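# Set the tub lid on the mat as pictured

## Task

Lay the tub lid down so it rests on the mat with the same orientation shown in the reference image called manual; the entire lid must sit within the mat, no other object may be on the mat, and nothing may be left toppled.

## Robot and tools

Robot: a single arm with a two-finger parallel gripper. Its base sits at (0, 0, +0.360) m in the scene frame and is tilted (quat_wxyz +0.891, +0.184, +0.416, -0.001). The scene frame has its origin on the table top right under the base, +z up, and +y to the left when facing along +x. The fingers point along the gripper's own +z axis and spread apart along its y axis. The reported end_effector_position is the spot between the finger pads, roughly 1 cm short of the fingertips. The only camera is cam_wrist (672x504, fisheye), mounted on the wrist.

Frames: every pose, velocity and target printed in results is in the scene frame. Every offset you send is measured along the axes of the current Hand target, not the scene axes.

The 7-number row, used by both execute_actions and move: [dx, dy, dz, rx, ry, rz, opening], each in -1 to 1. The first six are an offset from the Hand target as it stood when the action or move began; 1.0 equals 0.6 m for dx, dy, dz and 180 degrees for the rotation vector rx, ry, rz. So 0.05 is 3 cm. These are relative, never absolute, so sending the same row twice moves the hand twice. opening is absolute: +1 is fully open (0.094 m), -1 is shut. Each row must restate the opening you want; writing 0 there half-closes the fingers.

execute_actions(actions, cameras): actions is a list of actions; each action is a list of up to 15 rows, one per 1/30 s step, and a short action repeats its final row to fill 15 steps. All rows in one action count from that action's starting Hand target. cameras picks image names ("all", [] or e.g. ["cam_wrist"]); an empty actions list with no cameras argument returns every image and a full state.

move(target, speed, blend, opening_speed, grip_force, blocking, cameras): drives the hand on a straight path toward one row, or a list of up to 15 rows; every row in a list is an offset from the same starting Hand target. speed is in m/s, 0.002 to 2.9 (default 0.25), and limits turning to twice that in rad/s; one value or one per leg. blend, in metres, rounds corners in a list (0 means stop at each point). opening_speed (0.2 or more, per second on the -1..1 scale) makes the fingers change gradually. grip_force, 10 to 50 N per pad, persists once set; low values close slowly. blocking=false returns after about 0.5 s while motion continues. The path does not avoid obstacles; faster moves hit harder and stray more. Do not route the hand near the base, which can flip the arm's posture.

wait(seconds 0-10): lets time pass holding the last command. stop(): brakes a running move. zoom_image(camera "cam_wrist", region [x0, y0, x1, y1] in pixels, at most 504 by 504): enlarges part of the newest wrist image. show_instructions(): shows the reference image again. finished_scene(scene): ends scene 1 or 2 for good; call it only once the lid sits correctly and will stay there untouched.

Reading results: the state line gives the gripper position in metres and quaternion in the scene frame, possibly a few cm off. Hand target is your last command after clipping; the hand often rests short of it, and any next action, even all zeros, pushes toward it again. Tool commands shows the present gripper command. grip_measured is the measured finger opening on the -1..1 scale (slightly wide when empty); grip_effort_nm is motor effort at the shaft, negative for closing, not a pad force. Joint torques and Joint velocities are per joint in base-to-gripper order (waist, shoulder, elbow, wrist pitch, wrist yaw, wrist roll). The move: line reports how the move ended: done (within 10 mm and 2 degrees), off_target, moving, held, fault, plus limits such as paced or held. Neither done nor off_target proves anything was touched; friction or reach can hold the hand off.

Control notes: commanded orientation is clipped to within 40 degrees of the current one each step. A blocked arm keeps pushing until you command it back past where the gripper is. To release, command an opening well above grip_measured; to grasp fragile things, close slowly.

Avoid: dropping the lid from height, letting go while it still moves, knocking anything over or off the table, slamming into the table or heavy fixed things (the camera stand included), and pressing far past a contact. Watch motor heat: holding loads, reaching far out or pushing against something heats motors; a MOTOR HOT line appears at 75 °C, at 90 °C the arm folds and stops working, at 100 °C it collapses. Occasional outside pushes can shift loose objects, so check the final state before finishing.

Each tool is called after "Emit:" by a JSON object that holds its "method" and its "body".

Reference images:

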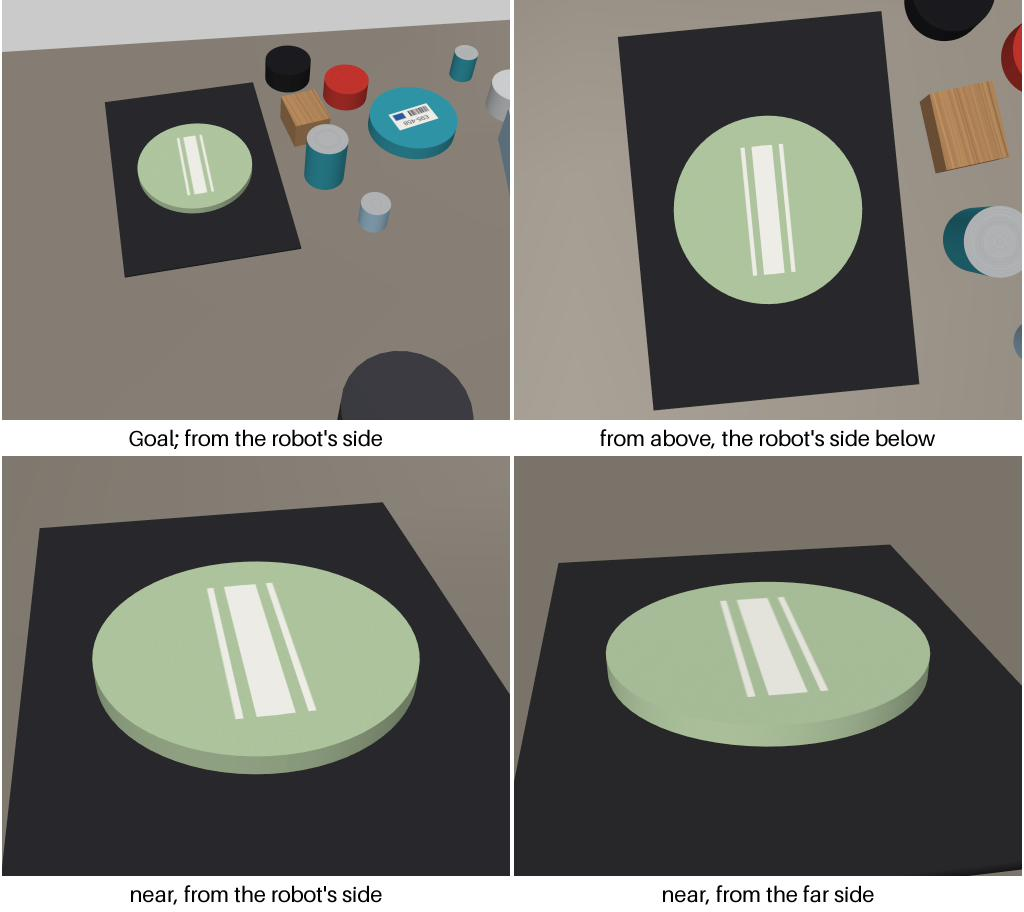

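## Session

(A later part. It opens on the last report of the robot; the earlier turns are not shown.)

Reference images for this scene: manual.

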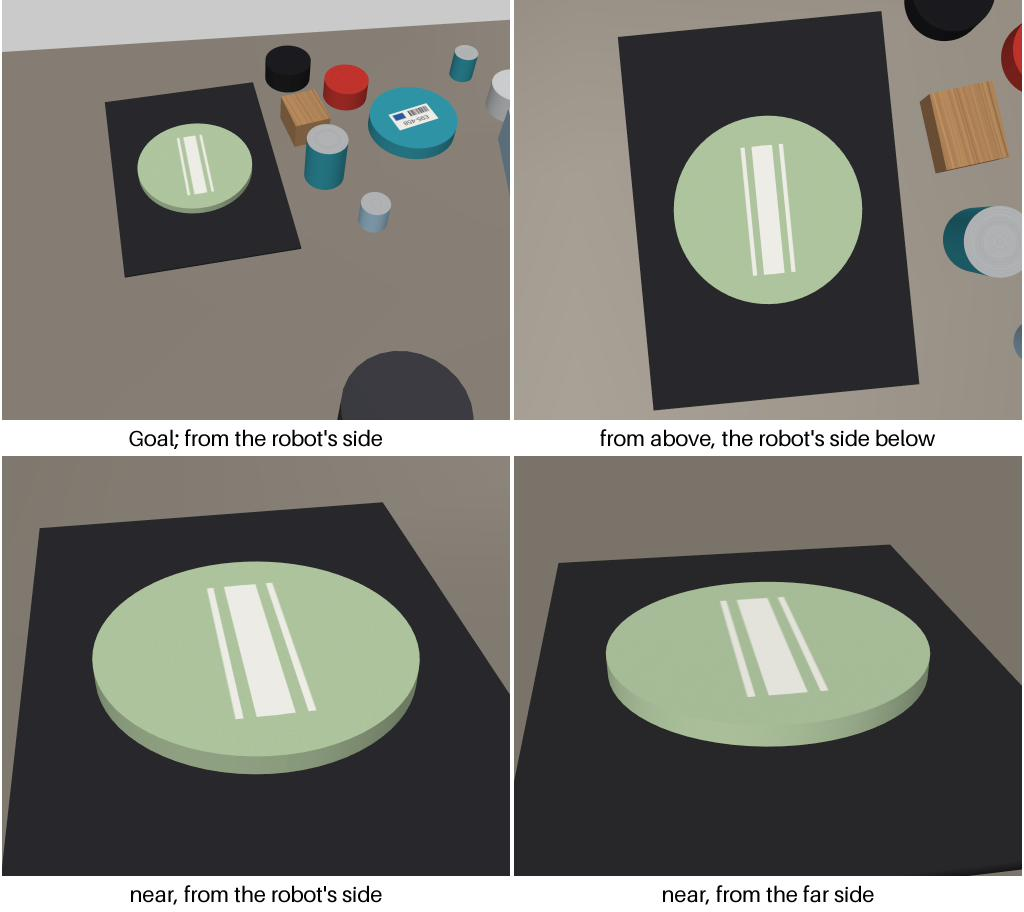

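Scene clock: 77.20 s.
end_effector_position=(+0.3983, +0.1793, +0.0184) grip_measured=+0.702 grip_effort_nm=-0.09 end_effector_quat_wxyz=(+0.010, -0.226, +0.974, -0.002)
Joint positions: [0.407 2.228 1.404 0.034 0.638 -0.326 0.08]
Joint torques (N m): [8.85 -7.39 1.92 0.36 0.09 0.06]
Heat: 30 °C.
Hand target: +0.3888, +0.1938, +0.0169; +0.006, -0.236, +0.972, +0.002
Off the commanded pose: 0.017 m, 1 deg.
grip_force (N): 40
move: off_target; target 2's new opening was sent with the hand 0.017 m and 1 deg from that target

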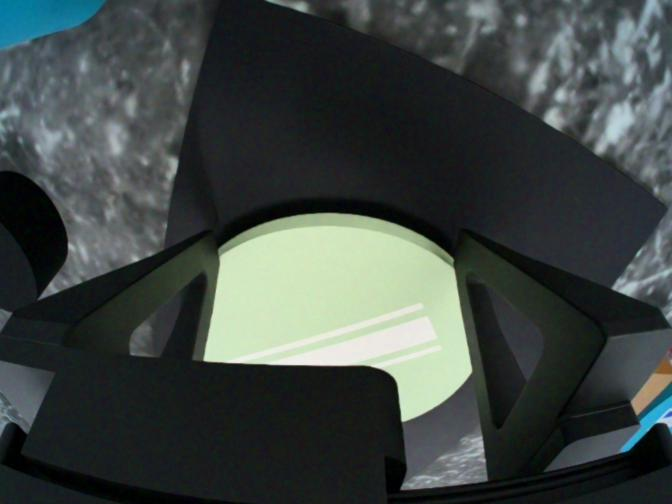

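Emit:
{"method": "move", "body": {"target": [[0.0, 0.0, 0.0, 0, 0, 0, 0.6],[0.0066, 0.0296, 0, 0, 0, -0.139, 0.6],[0.025, 0.0536, 0, 0, 0, -0.278, 0.6]], "speed": [0.1,0.15,0.15], "blend": [0,0.01,0], "opening_speed": 0.4, "cameras": ["all"]}}

Scene clock: 81.70 s.
end_effector_position=(+0.3778, +0.2027, +0.0191) grip_measured=+0.602 grip_effort_nm=-0.08 end_effector_quat_wxyz=(+0.011, -0.608, +0.794, -0.007)
Joint positions: [0.455 2.273 1.376 0.086 0.671 -1.137 0.075]
Joint torques (N m): [9.09 -6.97 0.31 0.5 0.09 -0.12]
Motor temperatures (°C): [31 27 25 23 23 22 23]
Heat: 31 °C.
Hand target: +0.3608, +0.2153, +0.0167; +0.006, -0.625, +0.781, +0.000
Off the commanded pose: 0.021 m, 3 deg.
grip_force (N): 40
move: off_target

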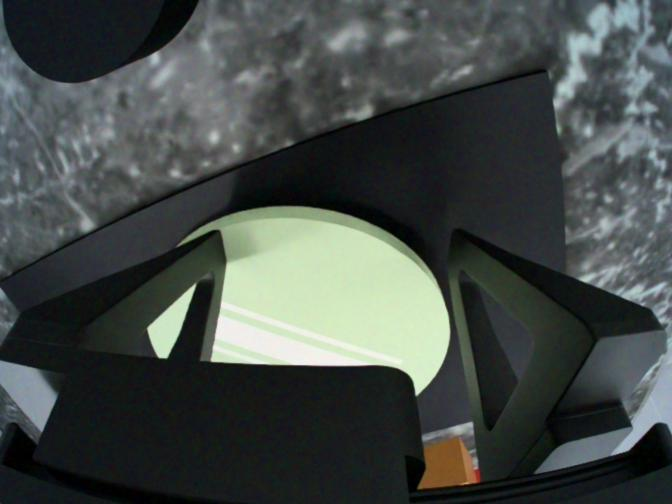

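Emit:
{"method": "move", "body": {"target": [[0,0,-0.06,0,0,0,1],[0.0057,-0.144,-0.06,0,0,0.346,1],[0.0057,-0.144,0.008,0,0,0.346,1]], "speed": [0.2,0.35,0.15], "blend": [0.02,0.015,0], "cameras": ["all"]}}

Scene clock: 85.10 s.
end_effector_position=(+0.4508, +0.1877, +0.0188) grip_measured=+0.998 grip_effort_nm=0.14 end_effector_quat_wxyz=(+0.012, -0.127, +0.992, -0.002)
Joint positions: [0.408 2.297 1.684 -0.176 0.641 -0.125 0.094]
Joint torques (N m): [7.62 -9.06 3.02 0.36 -0.1 -0.04]
Heat: 31 °C.
Hand target: +0.4445, +0.1930, +0.0127; +0.005, -0.131, +0.991, +0.003
Off the commanded pose: 0.010 m, 1 deg.
grip_force (N): 40
move: done; blend cut to 0.0178 m at target 1

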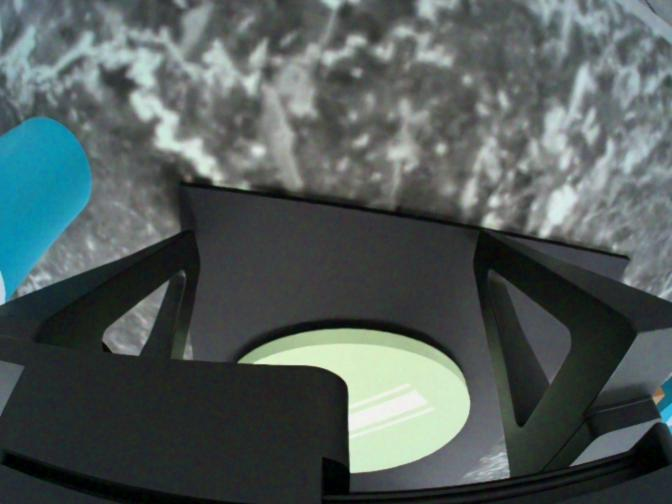

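Emit:
{"method": "move", "body": {"target": [[0.03,-0.005,0.006,0,0,0,1],[0.088,-0.005,0.008,0,0,0,1]], "speed": 0.15, "blend": [0.01,0], "cameras": ["all"]}}

Scene clock: 86.27 s.
end_effector_position=(+0.3929, +0.1819, +0.0099) grip_measured=+0.998 grip_effort_nm=0.14 end_effector_quat_wxyz=(+0.004, -0.136, +0.991, -0.001)
Joint positions: [0.401 2.259 1.424 0.031 0.635 -0.139 0.094]
Joint torques (N m): [5.9 -10.32 0.47 0.53 -0.2 -0.07]
Heat: 31 °C.
Hand target: +0.3942, +0.1766, +0.0073; +0.005, -0.131, +0.991, +0.003
Off the commanded pose: 0.006 m, 1 deg.
grip_force (N): 40
move: done; blend cut to 0.0092 m at target 1

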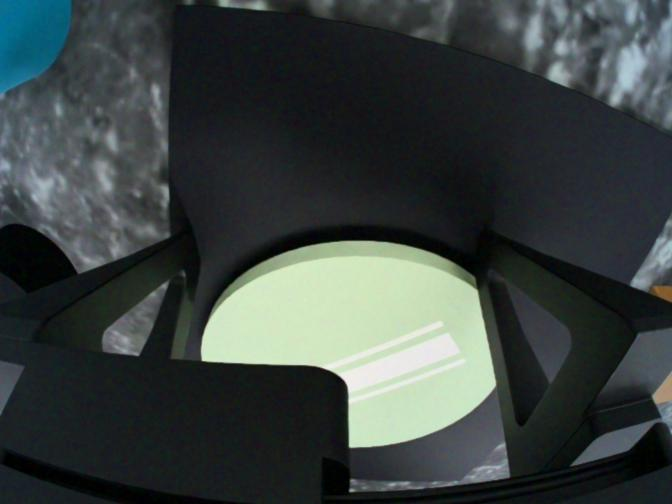

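Emit:
{"method": "move", "body": {"target": [[0.01,-0.006,-0.002,0,0,0,1],[0.01,-0.006,-0.002,0,0,0,0.72]], "speed": 0.1, "opening_speed": 0.3, "cameras": ["all"]}}

Scene clock: 88.33 s.
end_effector_position=(+0.3935, +0.1758, +0.0100) grip_measured=+0.722 grip_effort_nm=-0.10 end_effector_quat_wxyz=(+0.012, -0.129, +0.992, -0.002)
Joint positions: [0.39 2.242 1.389 0.075 0.628 -0.145 0.081]
Joint torques (N m): [6.09 -10.28 0.14 0.36 -0.19 -0.06]
Heat: 31 °C.
Hand target: +0.3894, +0.1714, +0.0083; +0.005, -0.131, +0.991, +0.003
Off the commanded pose: 0.006 m, 1 deg.
grip_force (N): 40
move: done

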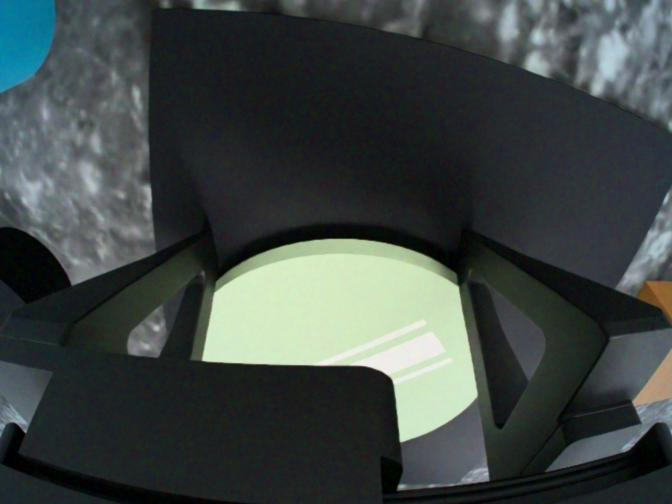

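Emit:
{"method": "move", "body": {"target": [0,0,-0.003,0,0,0,0.5], "speed": 0.1, "opening_speed": 0.3, "cameras": ["all"]}}

Scene clock: 89.37 s.
end_effector_position=(+0.3919, +0.1751, +0.0104) grip_measured=+0.502 grip_effort_nm=-0.09 end_effector_quat_wxyz=(+0.010, -0.130, +0.991, -0.002)
Joint positions: [0.39 2.24 1.383 0.075 0.629 -0.145 0.071]
Joint torques (N m): [6.17 -10.55 0.17 0.32 -0.17 -0.04]
Heat: 31 °C.
Hand target: +0.3894, +0.1714, +0.0102; +0.005, -0.131, +0.991, +0.003
Off the commanded pose: 0.004 m, 1 deg.
grip_force (N): 40
move: done

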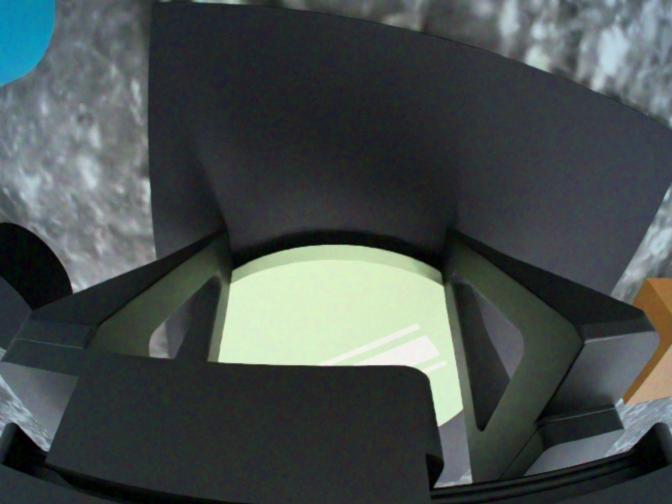

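Emit:
{"method": "move", "body": {"target": [[0,0.003,0,0,0,0,1],[0.038,0.003,0,0,0,0,1]], "speed": 0.12, "cameras": ["all"]}}

Scene clock: 91.87 s.
end_effector_position=(+0.3663, +0.1746, +0.0104) grip_measured=+0.998 grip_effort_nm=0.14 end_effector_quat_wxyz=(+0.007, -0.134, +0.991, +0.005)
Joint positions: [0.39 2.227 1.278 0.157 0.614 -0.147 0.094]
Joint torques (N m): [5.68 -10.25 -0.09 0.43 -0.06 -0.05]
Heat: 31 °C.
Hand target: +0.3670, +0.1673, +0.0099; +0.005, -0.131, +0.991, +0.003
Off the commanded pose: 0.007 m, 1 deg.
grip_force (N): 40
move: done

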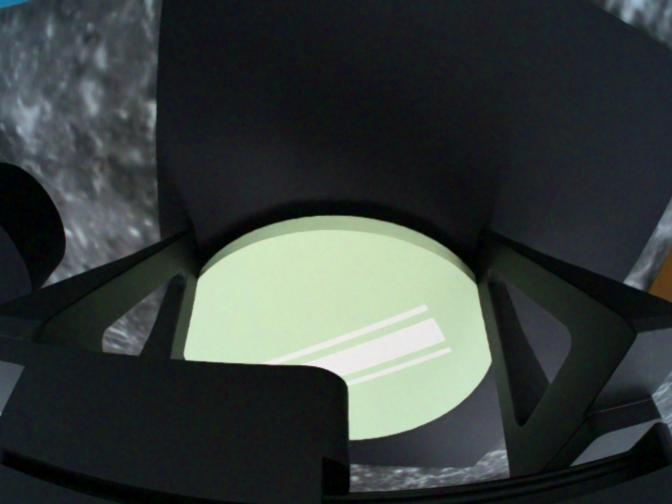

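Emit:
{"method": "move", "body": {"target": [0.0,0.006,0,0,0,0,0.86], "speed": 0.1, "opening_speed": 0.4}}

Emit:
{"method": "move", "body": {"target": [0.013,0.042,0,0,0,-0.139,0.74], "speed": 0.12, "opening_speed": 0.2, "cameras": ["all"]}}

Scene clock: 92.77 s.
end_effector_position=(+0.3667, +0.1726, +0.0104) grip_measured=+0.862 grip_effort_nm=-0.09 end_effector_quat_wxyz=(+0.007, -0.134, +0.991, +0.000)
Joint positions: [0.39 2.227 1.278 0.158 0.625 -0.147 0.087]
Joint torques (N m): [6.19 -9.61 0.16 0.38 -0.09 -0.02]
Heat: 30 °C.
Hand target: +0.3659, +0.1707, +0.0099; +0.005, -0.131, +0.991, +0.003
Off the commanded pose: 0.002 m, 1 deg.
grip_force (N): 40
move: done

Scene clock: 95.23 s.
end_effector_position=(+0.3618, +0.1775, +0.0105) grip_measured=+0.742 grip_effort_nm=-0.08 end_effector_quat_wxyz=(+0.005, -0.326, +0.945, -0.007)
Joint positions: [0.405 2.242 1.278 0.164 0.646 -0.53 0.082]
Joint torques (N m): [8.73 -6.99 0.43 0.53 -0.02 -0.07]
Heat: 31 °C.
Hand target: +0.3518, +0.1931, +0.0099; +0.006, -0.343, +0.939, +0.002
Off the commanded pose: 0.018 m, 2 deg.
grip_force (N): 40
move: off_target

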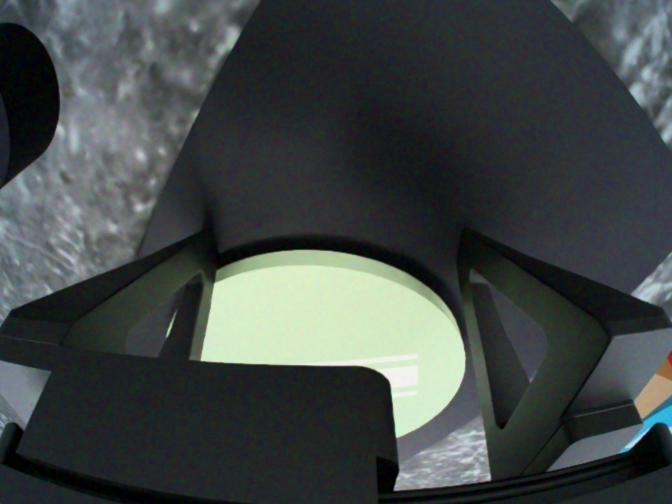

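Emit:
{"method": "move", "body": {"target": [[-0.067,-0.01,0,0,0,0,1],[-0.0055,-0.118,0.0,0,0,0.223,1],[0.122,-0.0108,0.0,0,0,0.223,1]], "speed": [0.2,0.3,0.15], "blend": [0.02,0,0], "cameras": ["all"]}}

Scene clock: 99.70 s.
end_effector_position=(+0.3053, +0.1394, +0.0130) grip_measured=+0.998 grip_effort_nm=0.14 end_effector_quat_wxyz=(+0.007, -0.001, +1.000, +0.005)
Joint positions: [0.336 2.168 0.964 0.441 0.578 0.072 0.094]
Joint torques (N m): [5.5 -6.43 -0.62 0.54 -0.02 0.03]
Heat: 31 °C.
Hand target: +0.3001, +0.1410, +0.0092; +0.005, +0.001, +1.000, +0.003
Off the commanded pose: 0.007 m, 0 deg.
grip_force (N): 40
move: done

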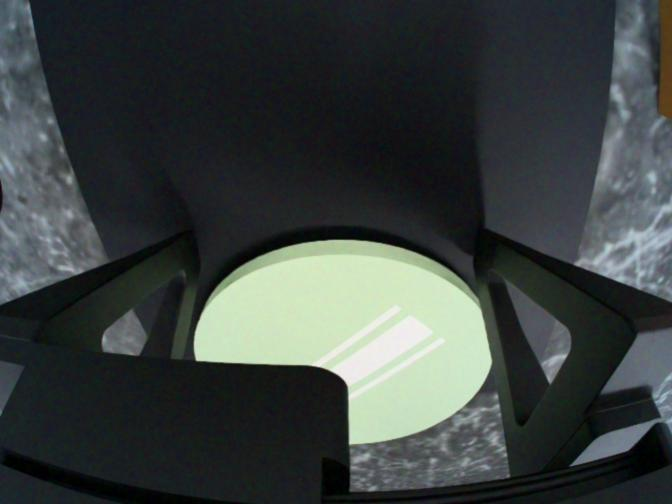

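Emit:
{"method": "move", "body": {"target": [0.067,0.0,-0.002,0,0,0,1], "speed": 0.1, "cameras": ["all"]}}

Scene clock: 101.20 s.
end_effector_position=(+0.2669, +0.1376, +0.0108) grip_measured=+0.998 grip_effort_nm=0.14 end_effector_quat_wxyz=(+0.007, +0.003, +1.000, +0.005)
Joint positions: [0.336 2.22 0.849 0.609 0.578 0.079 0.094]
Joint torques (N m): [6.01 -5.82 -1.76 0.54 0.09 0.05]
Heat: 31 °C.
Hand target: +0.2599, +0.1411, +0.0099; +0.005, +0.001, +1.000, +0.003
Off the commanded pose: 0.008 m, 0 deg.
grip_force (N): 40
move: done

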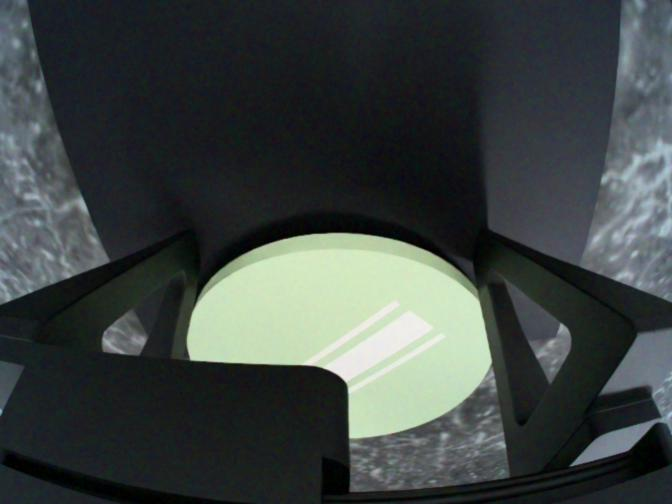

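Emit:
{"method": "move", "body": {"target": [[0,0,-0.09,0,0,0,1],[0.157,0.024,-0.085,0,0,0.122,0.1]], "speed": [0.25,0.25], "blend": [0.01,0], "cameras": ["all"]}}

Scene clock: 105.57 s.
end_effector_position=(+0.1734, +0.1524, +0.0575) grip_measured=+0.102 grip_effort_nm=-0.09 end_effector_quat_wxyz=(+0.006, +0.199, +0.980, +0.004)
Joint positions: [0.511 2.328 0.563 0.905 0.702 0.633 0.052]
Joint torques (N m): [6.86 -3.99 -3.22 0.53 0.1 0.05]
Heat: 31 °C.
Hand target: +0.1650, +0.1552, +0.0601; +0.004, +0.191, +0.982, +0.004
Off the commanded pose: 0.009 m, 1 deg.
grip_force (N): 40
move: done

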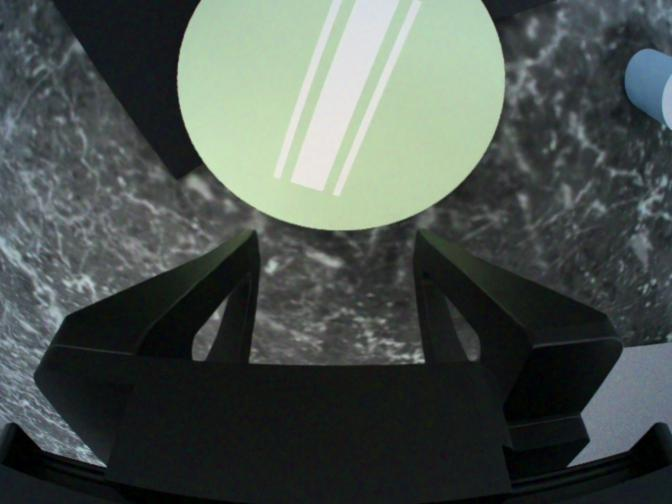

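Emit:
{"method": "move", "body": {"target": [[0.01,-0.005,0.06,0,0,0,0.1],[0.01,-0.005,0.09,0,0,0,0.1],[0.002,-0.0393,0.09,0,0,-0.144,0.1]], "speed": [0.2,0.05,0.08], "blend": [0.005,0,0], "cameras": ["all"]}}

Scene clock: 110.27 s.
end_effector_position=(+0.1489, +0.1489, +0.0153) grip_measured=+0.102 grip_effort_nm=-0.05 end_effector_quat_wxyz=(-0.006, -0.049, +0.998, +0.029)
Joint positions: [0.383 2.518 0.624 1.08 0.56 0.032 0.052]
Joint torques (N m): [2.45 -3.88 -2.47 0.8 0.27 -0.11]
Heat: 30 °C.
Hand target: +0.1557, +0.1342, +0.0058; +0.005, -0.034, +0.999, +0.003
Off the commanded pose: 0.019 m, 4 deg.
grip_force (N): 40
move: off_target

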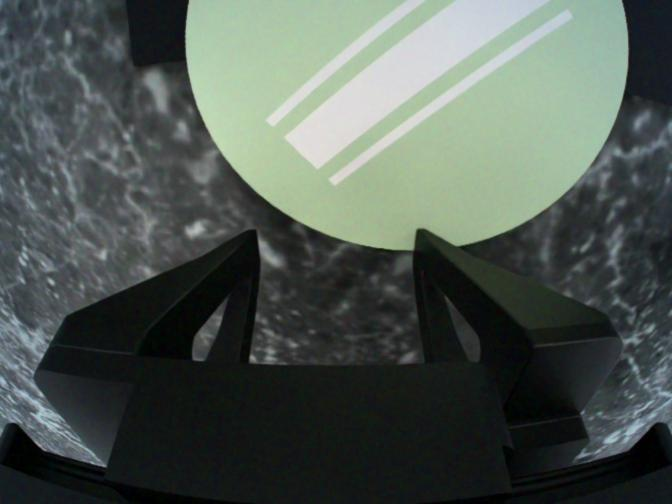

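Emit:
{"method": "move", "body": {"target": [[0,0,-0.065,0,0,0,0.1],[-0.008,0.028,-0.06,0,0,0.133,0.1]], "speed": [0.15,0.15], "blend": [0.005,0], "cameras": ["all"]}}

Scene clock: 112.97 s.
end_effector_position=(+0.1586, +0.1455, +0.0405) grip_measured=+0.102 grip_effort_nm=-0.05 end_effector_quat_wxyz=(+0.003, +0.178, +0.984, +0.003)
Joint positions: [0.458 2.429 0.569 1.025 0.667 0.545 0.052]
Joint torques (N m): [6.76 -5.03 -2.32 0.26 0.1 0.05]
Heat: 30 °C.
Hand target: +0.1591, +0.1511, +0.0420; +0.004, +0.174, +0.985, +0.004
Off the commanded pose: 0.006 m, 0 deg.
grip_force (N): 40
move: done

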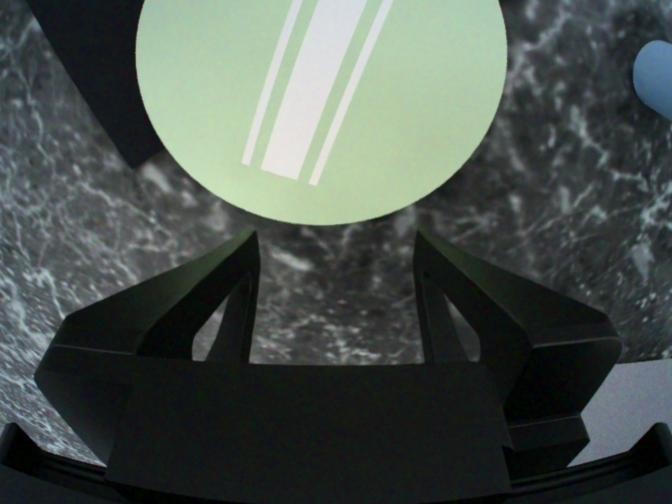

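Emit:
{"method": "move", "body": {"target": [[-0.0267,0.0067,0.025,0,0,0,0.1],[-0.0267,0.0067,0.06,0,0,0,0.1],[-0.0338,-0.0373,0.06,0,0,-0.144,0.1]], "speed": [0.2,0.06,0.08], "blend": [0.005,0,0], "cameras": ["all"]}}

Scene clock: 117.37 s.
end_effector_position=(+0.1744, +0.1437, +0.0161) grip_measured=+0.102 grip_effort_nm=-0.05 end_effector_quat_wxyz=(+0.012, -0.059, +0.998, +0.036)
Joint positions: [0.353 2.445 0.62 1.067 0.527 -0.036 0.052]
Joint torques (N m): [1.83 -3.99 -2.7 0.56 0.31 -0.17]
Heat: 30 °C.
Hand target: +0.1707, +0.1233, +0.0059; +0.005, -0.051, +0.999, +0.003
Off the commanded pose: 0.023 m, 4 deg.
grip_force (N): 40
move: off_target

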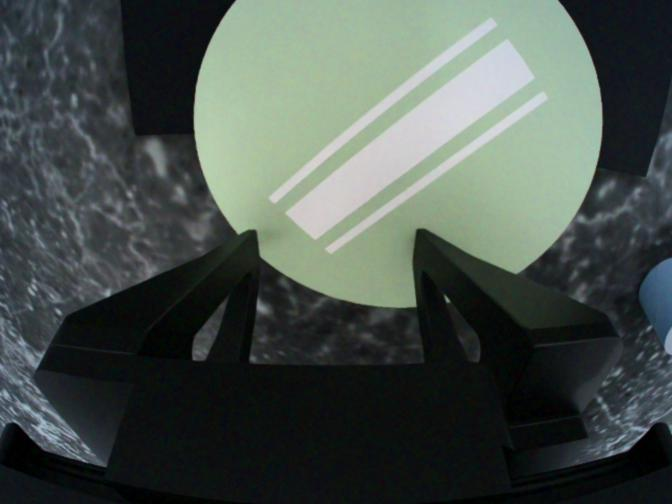

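Emit:
{"method": "move", "body": {"target": [-0.007,-0.05,-0.005,0,0,-0.144,0.1], "speed": 0.08, "cameras": ["all"]}}

Scene clock: 122.23 s.
end_effector_position=(+0.1681, +0.1102, +0.0157) grip_measured=+0.101 grip_effort_nm=-0.05 end_effector_quat_wxyz=(+0.002, -0.289, +0.957, +0.029)
Joint positions: [0.255 2.396 0.553 1.083 0.47 -0.562 0.052]
Joint torques (N m): [1.59 -5.7 -2.84 0.62 0.21 -0.11]
Heat: 29 °C.
Hand target: +0.1780, +0.0939, +0.0087; +0.006, -0.274, +0.962, +0.002
Off the commanded pose: 0.020 m, 4 deg.
grip_force (N): 40
move: off_target

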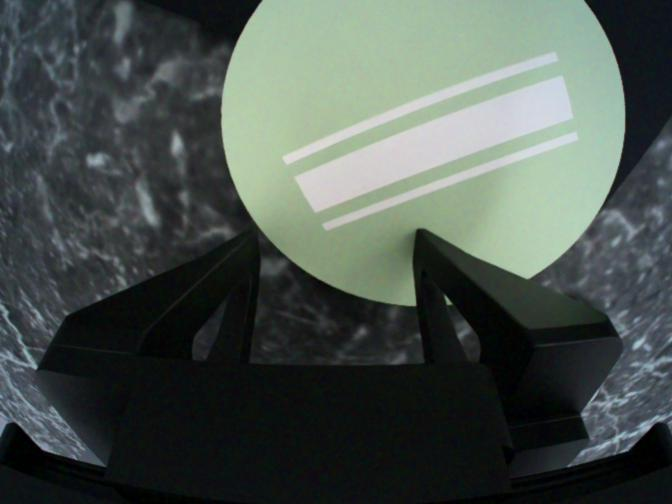

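Emit:
{"method": "move", "body": {"target": [[0,0,-0.05,0,0,0,0.1],[-0.009,0.028,-0.05,0,0,0.344,0.15]], "speed": [0.2,0.3], "blend": [0.01,0], "cameras": ["all"]}}

Scene clock: 127.53 s.
end_effector_position=(+0.1781, +0.1049, +0.0403) grip_measured=+0.148 grip_effort_nm=0.14 end_effector_quat_wxyz=(+0.010, +0.267, +0.964, +0.006)
Joint positions: [0.319 2.313 0.485 1.081 0.569 0.595 0.054]
Joint torques (N m): [5.57 -4.04 -2.29 0.25 0.11 0.06]
Heat: 29 °C.
Hand target: +0.1734, +0.1108, +0.0389; +0.004, +0.260, +0.966, +0.005
Off the commanded pose: 0.008 m, 1 deg.
grip_force (N): 40
move: done

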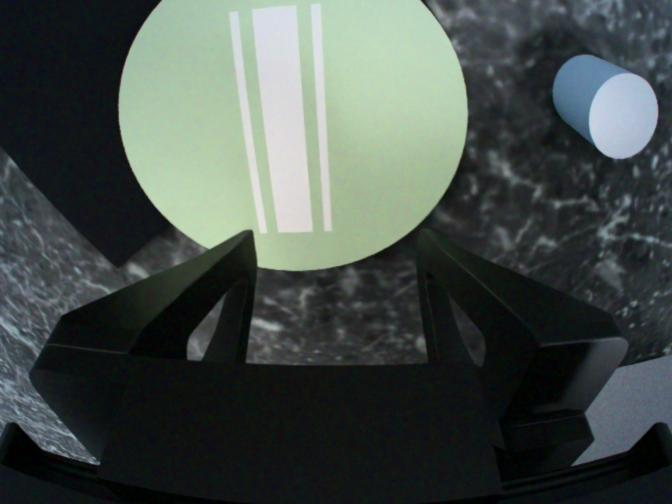

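Emit:
{"method": "move", "body": {"target": [[0,0.017,0.02,0,0,0,0.3],[0,0.017,0.053,0,0,0,0.3],[0,0.017,0.053,0,0,-0.38,0.3]], "speed": [0.1,0.06,0.3], "blend": [0.005,0,0], "cameras": ["all"]}}

Scene clock: 131.63 s.
end_effector_position=(+0.1719, +0.1160, +0.0148) grip_measured=+0.298 grip_effort_nm=0.14 end_effector_quat_wxyz=(-0.012, -0.337, +0.942, -0.005)
Joint positions: [0.315 2.403 0.608 0.999 0.588 -0.607 0.061]
Joint torques (N m): [3.33 -3.85 -1.84 0.8 -0.35 -0.18]
Heat: 29 °C.
Hand target: +0.1789, +0.1198, +0.0071; +0.006, -0.328, +0.945, +0.002
Off the commanded pose: 0.011 m, 2 deg.
grip_force (N): 40
move: off_target

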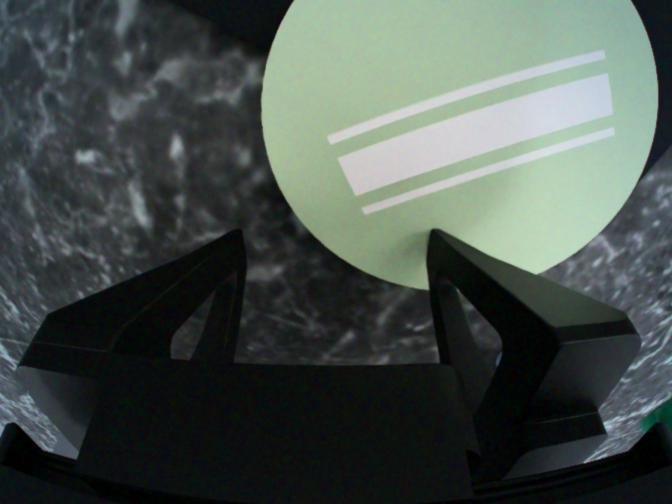

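Emit:
{"method": "move", "body": {"target": [[0,0,-0.05,0,0,0,0.1],[0,0.02,-0.05,0,0,0.295,0.1]], "speed": [0.2,0.3], "blend": [0.01,0], "cameras": ["all"]}}

Scene clock: 135.03 s.
end_effector_position=(+0.1776, +0.1244, +0.0356) grip_measured=+0.102 grip_effort_nm=-0.08 end_effector_quat_wxyz=(+0.007, +0.134, +0.991, +0.003)
Joint positions: [0.374 2.351 0.55 1.019 0.61 0.376 0.052]
Joint torques (N m): [6.26 -3.9 -3.3 0.52 0.09 0.04]
Heat: 29 °C.
Hand target: +0.1711, +0.1291, +0.0371; +0.004, +0.129, +0.992, +0.004
Off the commanded pose: 0.008 m, 1 deg.
grip_force (N): 40
move: done

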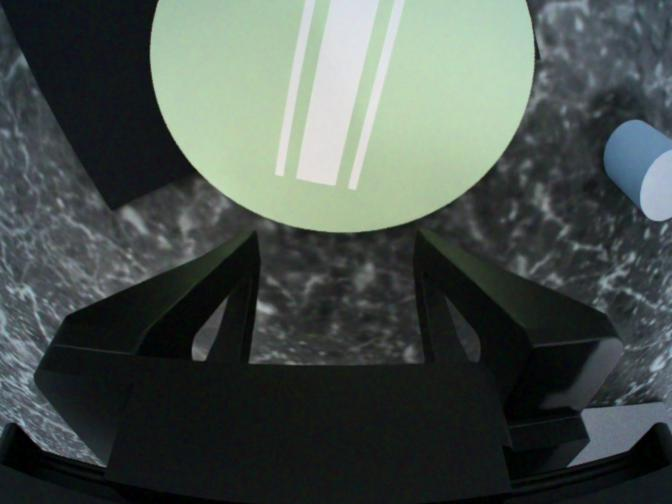

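Emit:
{"method": "move", "body": {"target": [[-0.0627,0.147,-0.04,0,0,0.417,1],[-0.0627,0.147,0.043,0,0,0.417,1],[-0.101,0.0023,0.043,0,0,0.417,1]], "speed": [0.3,0.2,0.12], "blend": [0.0,0,0], "cameras": ["all"]}}

Scene clock: 140.63 s.
end_effector_position=(+0.2291, +0.1178, +0.0098) grip_measured=+0.998 grip_effort_nm=0.14 end_effector_quat_wxyz=(+0.000, +0.707, +0.707, +0.004)
Joint positions: [0.29 2.26 0.717 0.788 0.548 1.614 0.094]
Joint torques (N m): [4.4 -7.49 -3.34 0.54 -0.05 -0.11]
Heat: 30 °C.
Hand target: +0.2303, +0.1150, +0.0118; +0.001, +0.707, +0.708, +0.006
Off the commanded pose: 0.004 m, 0 deg.
grip_force (N): 40
move: done

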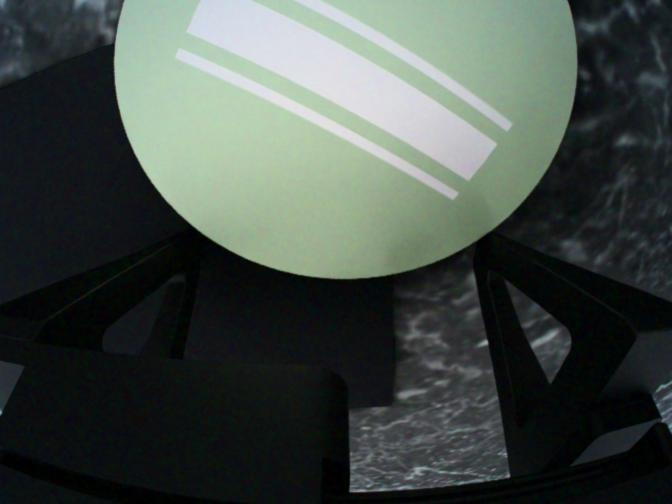

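Emit:
{"method": "move", "body": {"target": [[0,0,-0.072,0,0,0,1],[-0.1457,-0.027,-0.06,0,0,0.083,0.1],[-0.1457,-0.027,-0.03,0,0,0.083,0.1]], "speed": [0.25,0.3,0.1], "blend": [0.01,0.01,0], "cameras": ["all"]}}

Scene clock: 145.40 s.
end_effector_position=(+0.2177, +0.0283, +0.0338) grip_measured=+0.102 grip_effort_nm=-0.08 end_effector_quat_wxyz=(+0.002, +0.794, +0.608, +0.010)
Joint positions: [0.037 2.046 0.46 0.925 0.351 1.688 0.052]
Joint torques (N m): [1.87 -4.7 -2.52 0.52 -0.06 -0.1]
Heat: 29 °C.
Hand target: +0.2142, +0.0275, +0.0291; +0.000, +0.792, +0.610, +0.006
Off the commanded pose: 0.006 m, 1 deg.
grip_force (N): 40
move: done; blend cut to 0 m at target 2

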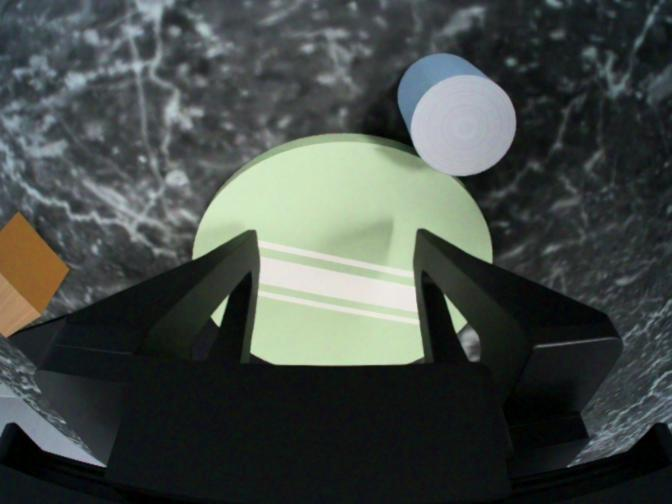

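Emit:
{"method": "move", "body": {"target": [[-0.018,0,0.02,0,0,0,0.1],[-0.018,0,0.04,0,0,0,0.1],[-0.0085,0.07,0.04,0,0,-0.1,0.1],[0.019,0.125,0.04,0,0,-0.2,0.1]], "speed": [0.1,0.06,0.08,0.08], "blend": [0.005,0,0.01,0], "cameras": ["all"]}}

Scene clock: 150.87 s.
end_effector_position=(+0.2479, +0.0161, +0.0163) grip_measured=+0.101 grip_effort_nm=-0.03 end_effector_quat_wxyz=(-0.045, +0.552, +0.832, -0.033)
Joint positions: [0.008 1.962 0.691 0.483 0.361 1.052 0.052]
Joint torques (N m): [3.07 -6.98 1.87 1.02 -0.28 -0.11]
Heat: 29 °C.
Hand target: +0.2898, +0.0195, +0.0058; +0.002, +0.565, +0.825, +0.006
Off the commanded pose: 0.043 m, 7 deg.
grip_force (N): 40
move: off_target

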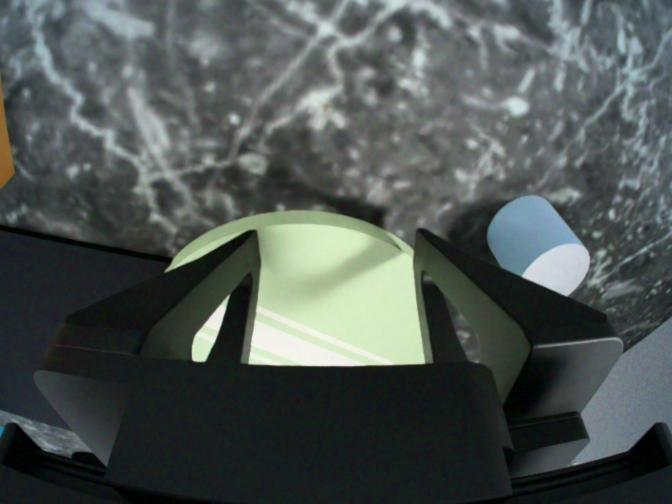

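Emit:
{"method": "move", "body": {"target": [[0.012,-0.062,-0.03,0,0,0,0.1],[0.012,-0.062,-0.10,0,0,0,0.1],[0.0,0.0,-0.27,0,0,0.12,1]], "speed": [0.1,0.2,0.3], "blend": [0.01,0.02,0], "cameras": ["all"]}}

Scene clock: 153.87 s.
end_effector_position=(+0.2874, +0.0171, +0.1656) grip_measured=+0.998 grip_effort_nm=0.15 end_effector_quat_wxyz=(+0.001, +0.711, +0.703, +0.009)
Joint positions: [0.259 1.239 0.487 0.021 0.52 1.595 0.094]
Joint torques (N m): [2.96 -6.19 2.13 0.18 0.1 0.05]
Heat: 29 °C.
Hand target: +0.2882, +0.0184, +0.1678; +0.001, +0.710, +0.704, +0.006
Off the commanded pose: 0.003 m, 0 deg.
grip_force (N): 40
move: done

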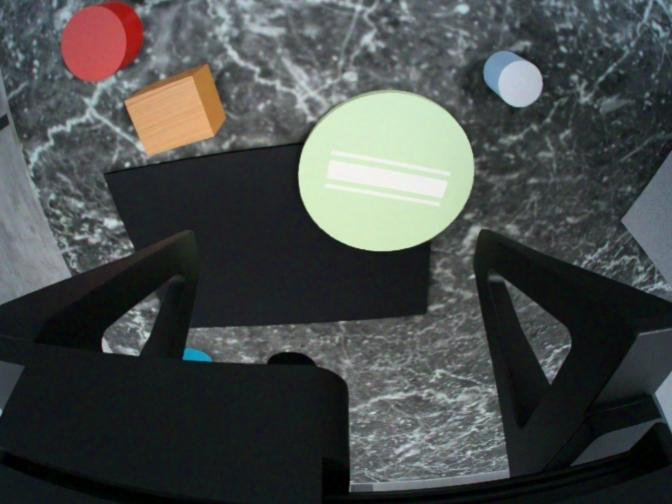

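Emit:
{"method": "move", "body": {"target": [[0.002,-0.08,0.21,0,0,0.042,0.1],[0.002,-0.08,0.263,0,0,0.042,0.1],[0.006,-0.005,0.263,0,0,-0.03,0.1]], "speed": [0.3,0.06,0.08], "cameras": ["all"]}}

Scene clock: 158.40 s.
end_effector_position=(+0.2639, +0.0225, +0.0152) grip_measured=+0.101 grip_effort_nm=-0.05 end_effector_quat_wxyz=(-0.019, +0.671, +0.741, -0.016)
Joint positions: [0.027 1.97 0.696 0.547 0.36 1.342 0.052]
Joint torques (N m): [2.81 -7.2 0.76 0.62 -0.15 -0.1]
Heat: 29 °C.
Hand target: +0.2868, +0.0231, +0.0100; +0.001, +0.676, +0.737, +0.006
Off the commanded pose: 0.023 m, 3 deg.
grip_force (N): 40
move: off_target

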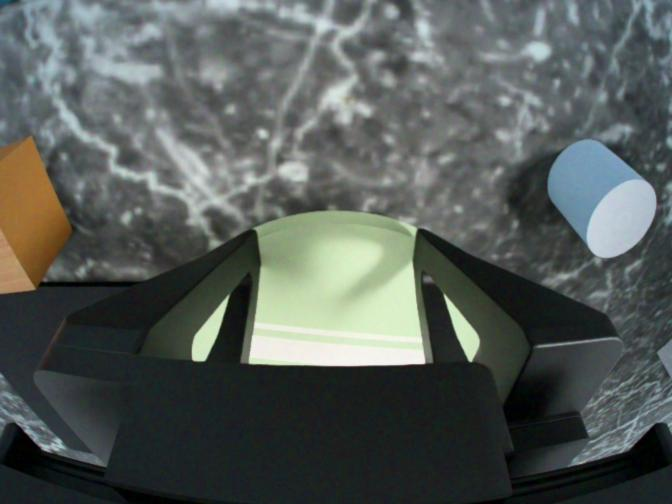

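Emit:
{"method": "move", "body": {"target": [0.003,0.035,0,0,0,-0.04,0.1], "speed": 0.08, "cameras": ["all"]}}

Scene clock: 159.90 s.
end_effector_position=(+0.2841, +0.0280, +0.0153) grip_measured=+0.101 grip_effort_nm=-0.05 end_effector_quat_wxyz=(-0.025, +0.622, +0.783, -0.011)
Joint positions: [0.045 1.951 0.769 0.444 0.363 1.229 0.052]
Joint torques (N m): [2.96 -7.51 1.32 0.69 -0.05 -0.07]
Heat: 29 °C.
Hand target: +0.3074, +0.0267, +0.0102; +0.002, +0.628, +0.778, +0.006
Off the commanded pose: 0.024 m, 4 deg.
grip_force (N): 40
move: off_target

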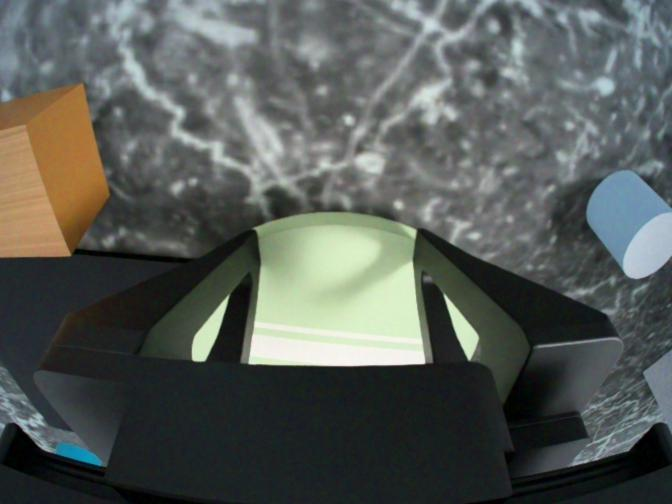

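Emit:
{"method": "move", "body": {"target": [[0.006,-0.036,-0.03,0,0,0,0.1],[0.006,-0.036,-0.08,0,0,0,0.1],[-0.014,-0.015,-0.26,0,0,0.068,1]], "speed": [0.1,0.2,0.3], "blend": [0.01,0.02,0], "cameras": ["all"]}}

Scene clock: 162.40 s.
end_effector_position=(+0.2988, +0.0136, +0.1643) grip_measured=+0.998 grip_effort_nm=0.14 end_effector_quat_wxyz=(+0.002, +0.710, +0.704, +0.010)
Joint positions: [0.241 1.249 0.528 0 0.508 1.576 0.094]
Joint torques (N m): [3.11 -6.22 2.25 0.21 0.1 0.05]
Heat: 29 °C.
Hand target: +0.2990, +0.0155, +0.1661; +0.001, +0.708, +0.706, +0.006
Off the commanded pose: 0.003 m, 1 deg.
grip_force (N): 40
move: done; blend cut to 0.015 m at target 2

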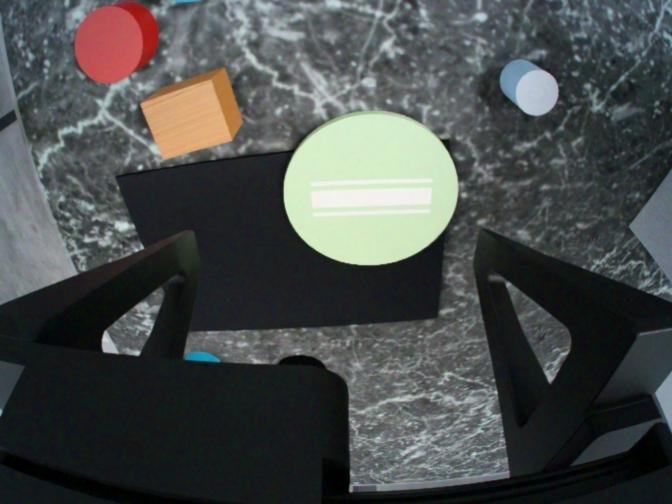

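Emit:
{"method": "move", "body": {"target": [[-0.029,-0.089,0.193,0,0,0.139,1],[-0.029,-0.089,0.256,0,0,0.139,1],[0.1025,-0.028,0.256,0,0,0.139,1]], "speed": [0.3,0.15,0.1], "blend": [0.01,0,0], "cameras": ["all"]}}

Scene clock: 166.27 s.
end_effector_position=(+0.2965, +0.0722, +0.0166) grip_measured=+0.998 grip_effort_nm=0.14 end_effector_quat_wxyz=(+0.009, +0.848, +0.529, +0.022)
Joint positions: [0.173 2.042 0.772 0.606 0.455 1.959 0.094]
Joint torques (N m): [4.86 -5.87 -0.9 0.24 0.06 0.04]
Heat: 29 °C.
Hand target: +0.2836, +0.0780, +0.0127; +0.000, +0.844, +0.537, +0.006
Off the commanded pose: 0.014 m, 2 deg.
grip_force (N): 40
move: off_target

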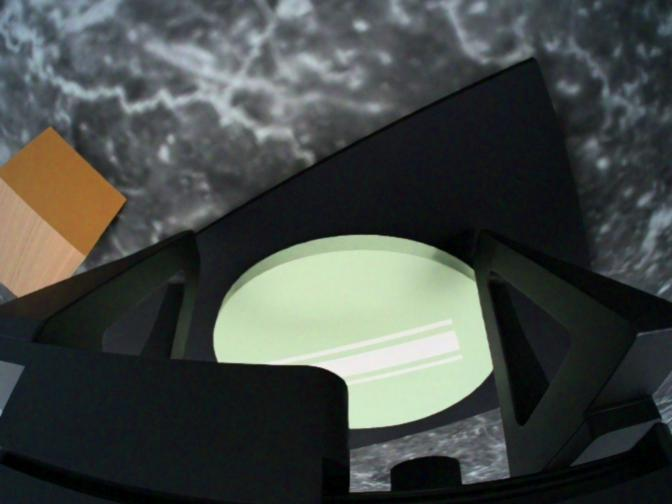

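Emit:
{"method": "move", "body": {"target": [[-0.07,0,-0.003,0,0,0,1],[-0.07,0,-0.12,0,0,0,1],[-0.08,0.05,-0.30,0,0,-0.139,1]], "speed": [0.15,0.25,0.3], "blend": [0.01,0.03,0], "cameras": ["all"]}}

Scene clock: 168.80 s.
end_effector_position=(+0.2869, +0.0197, +0.1900) grip_measured=+0.998 grip_effort_nm=0.14 end_effector_quat_wxyz=(+0.000, +0.712, +0.702, +0.008)
Joint positions: [0.334 1.138 0.496 -0.122 0.575 1.66 0.094]
Joint torques (N m): [2.74 -5.46 2.95 0.2 0.11 -0.05]
Heat: 29 °C.
Hand target: +0.2889, +0.0206, +0.1924; +0.001, +0.708, +0.706, +0.006
Off the commanded pose: 0.003 m, 1 deg.
grip_force (N): 40
move: done

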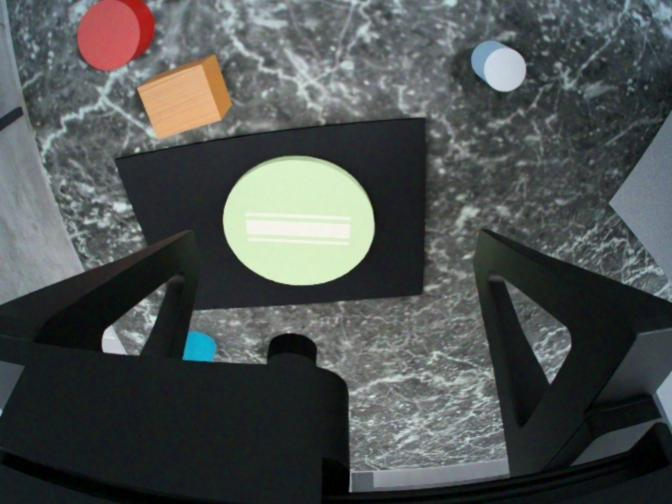

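Emit:
{"method": "move", "body": {"target": [[0.169,0.2018,0.23,0,0,-0.5,1],[0.169,0.2018,0.299,0,0,-0.5,1],[0.169,0.165,0.299,0,0,-0.5,1]], "speed": [0.45,0.15,0.1], "blend": [0.01,0,0], "cameras": ["all"]}}

Scene clock: 173.43 s.
end_effector_position=(+0.3915, +0.1205, +0.0171) grip_measured=+0.998 grip_effort_nm=0.13 end_effector_quat_wxyz=(+0.004, +0.004, +1.000, +0.000)
Joint positions: [0.292 2.101 1.251 0.098 0.556 0.049 0.094]
Joint torques (N m): [5.74 -8.98 0.69 0.52 -0.07 -0.07]
Heat: 29 °C.
Hand target: +0.3897, +0.1232, +0.0147; +0.005, +0.001, +1.000, +0.004
Off the commanded pose: 0.004 m, 1 deg.
grip_force (N): 40
move: done

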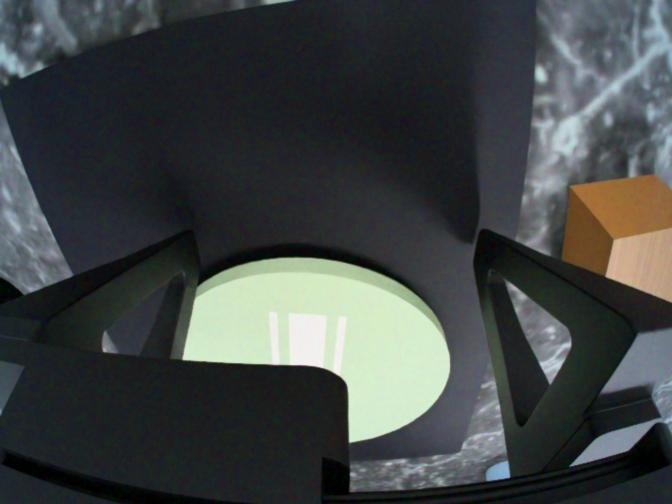

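Emit:
{"method": "move", "body": {"target": [0.055,0,0.001,0,0,0,1], "speed": 0.08, "cameras": ["all"]}}

Scene clock: 174.77 s.
end_effector_position=(+0.3582, +0.1204, +0.0147) grip_measured=+0.998 grip_effort_nm=0.13 end_effector_quat_wxyz=(+0.003, +0.003, +1.000, +0.000)
Joint positions: [0.292 2.101 1.12 0.227 0.556 0.049 0.094]
Joint torques (N m): [5.61 -8.54 -0.06 0.53 -0.08 -0.09]
Heat: 29 °C.
Hand target: +0.3567, +0.1232, +0.0138; +0.005, +0.001, +1.000, +0.004
Off the commanded pose: 0.003 m, 1 deg.
grip_force (N): 40
move: done

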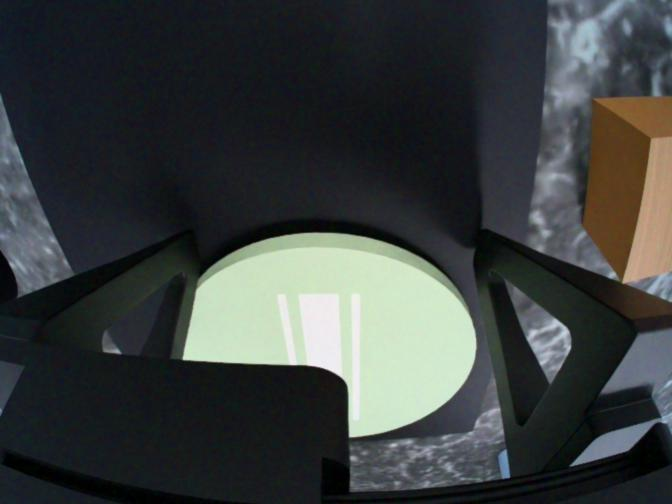

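Emit:
{"method": "move", "body": {"target": [[-0.07,0,-0.003,0,0,0,1],[-0.07,0,-0.10,0,0,0,1],[-0.05,-0.03,-0.3,0,0,0,1]], "speed": [0.15,0.25,0.35], "blend": [0.01,0.03,0], "cameras": ["all"]}}

Scene clock: 176.97 s.
end_effector_position=(+0.3895, +0.0997, +0.1915) grip_measured=+0.998 grip_effort_nm=0.13 end_effector_quat_wxyz=(+0.009, +0.009, +1.000, +0.004)
Joint positions: [0.537 1.547 1.034 -0.357 0.719 0.273 0.094]
Joint torques (N m): [5.79 -7.57 2.52 0.22 0.1 0.05]
Heat: 29 °C.
Hand target: +0.3848, +0.1038, +0.1939; +0.005, +0.001, +1.000, +0.003
Off the commanded pose: 0.007 m, 1 deg.
grip_force (N): 40
move: done; blend cut to 0.0291 m at target 2

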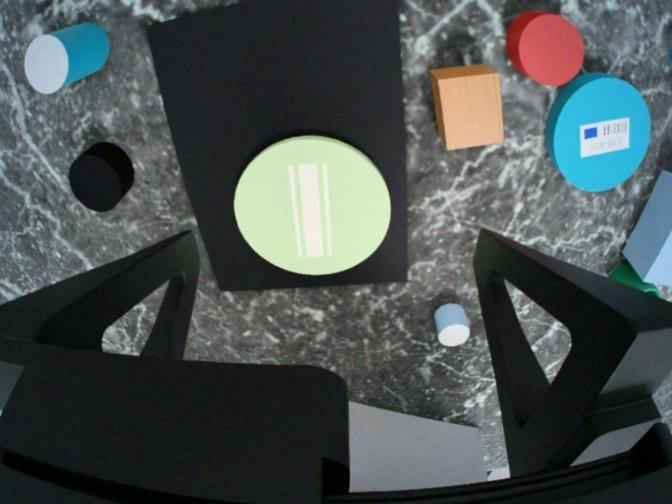

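Emit:
{"method": "finished_scene", "body": {"scene": 2}}

The scene is finished: the task was done.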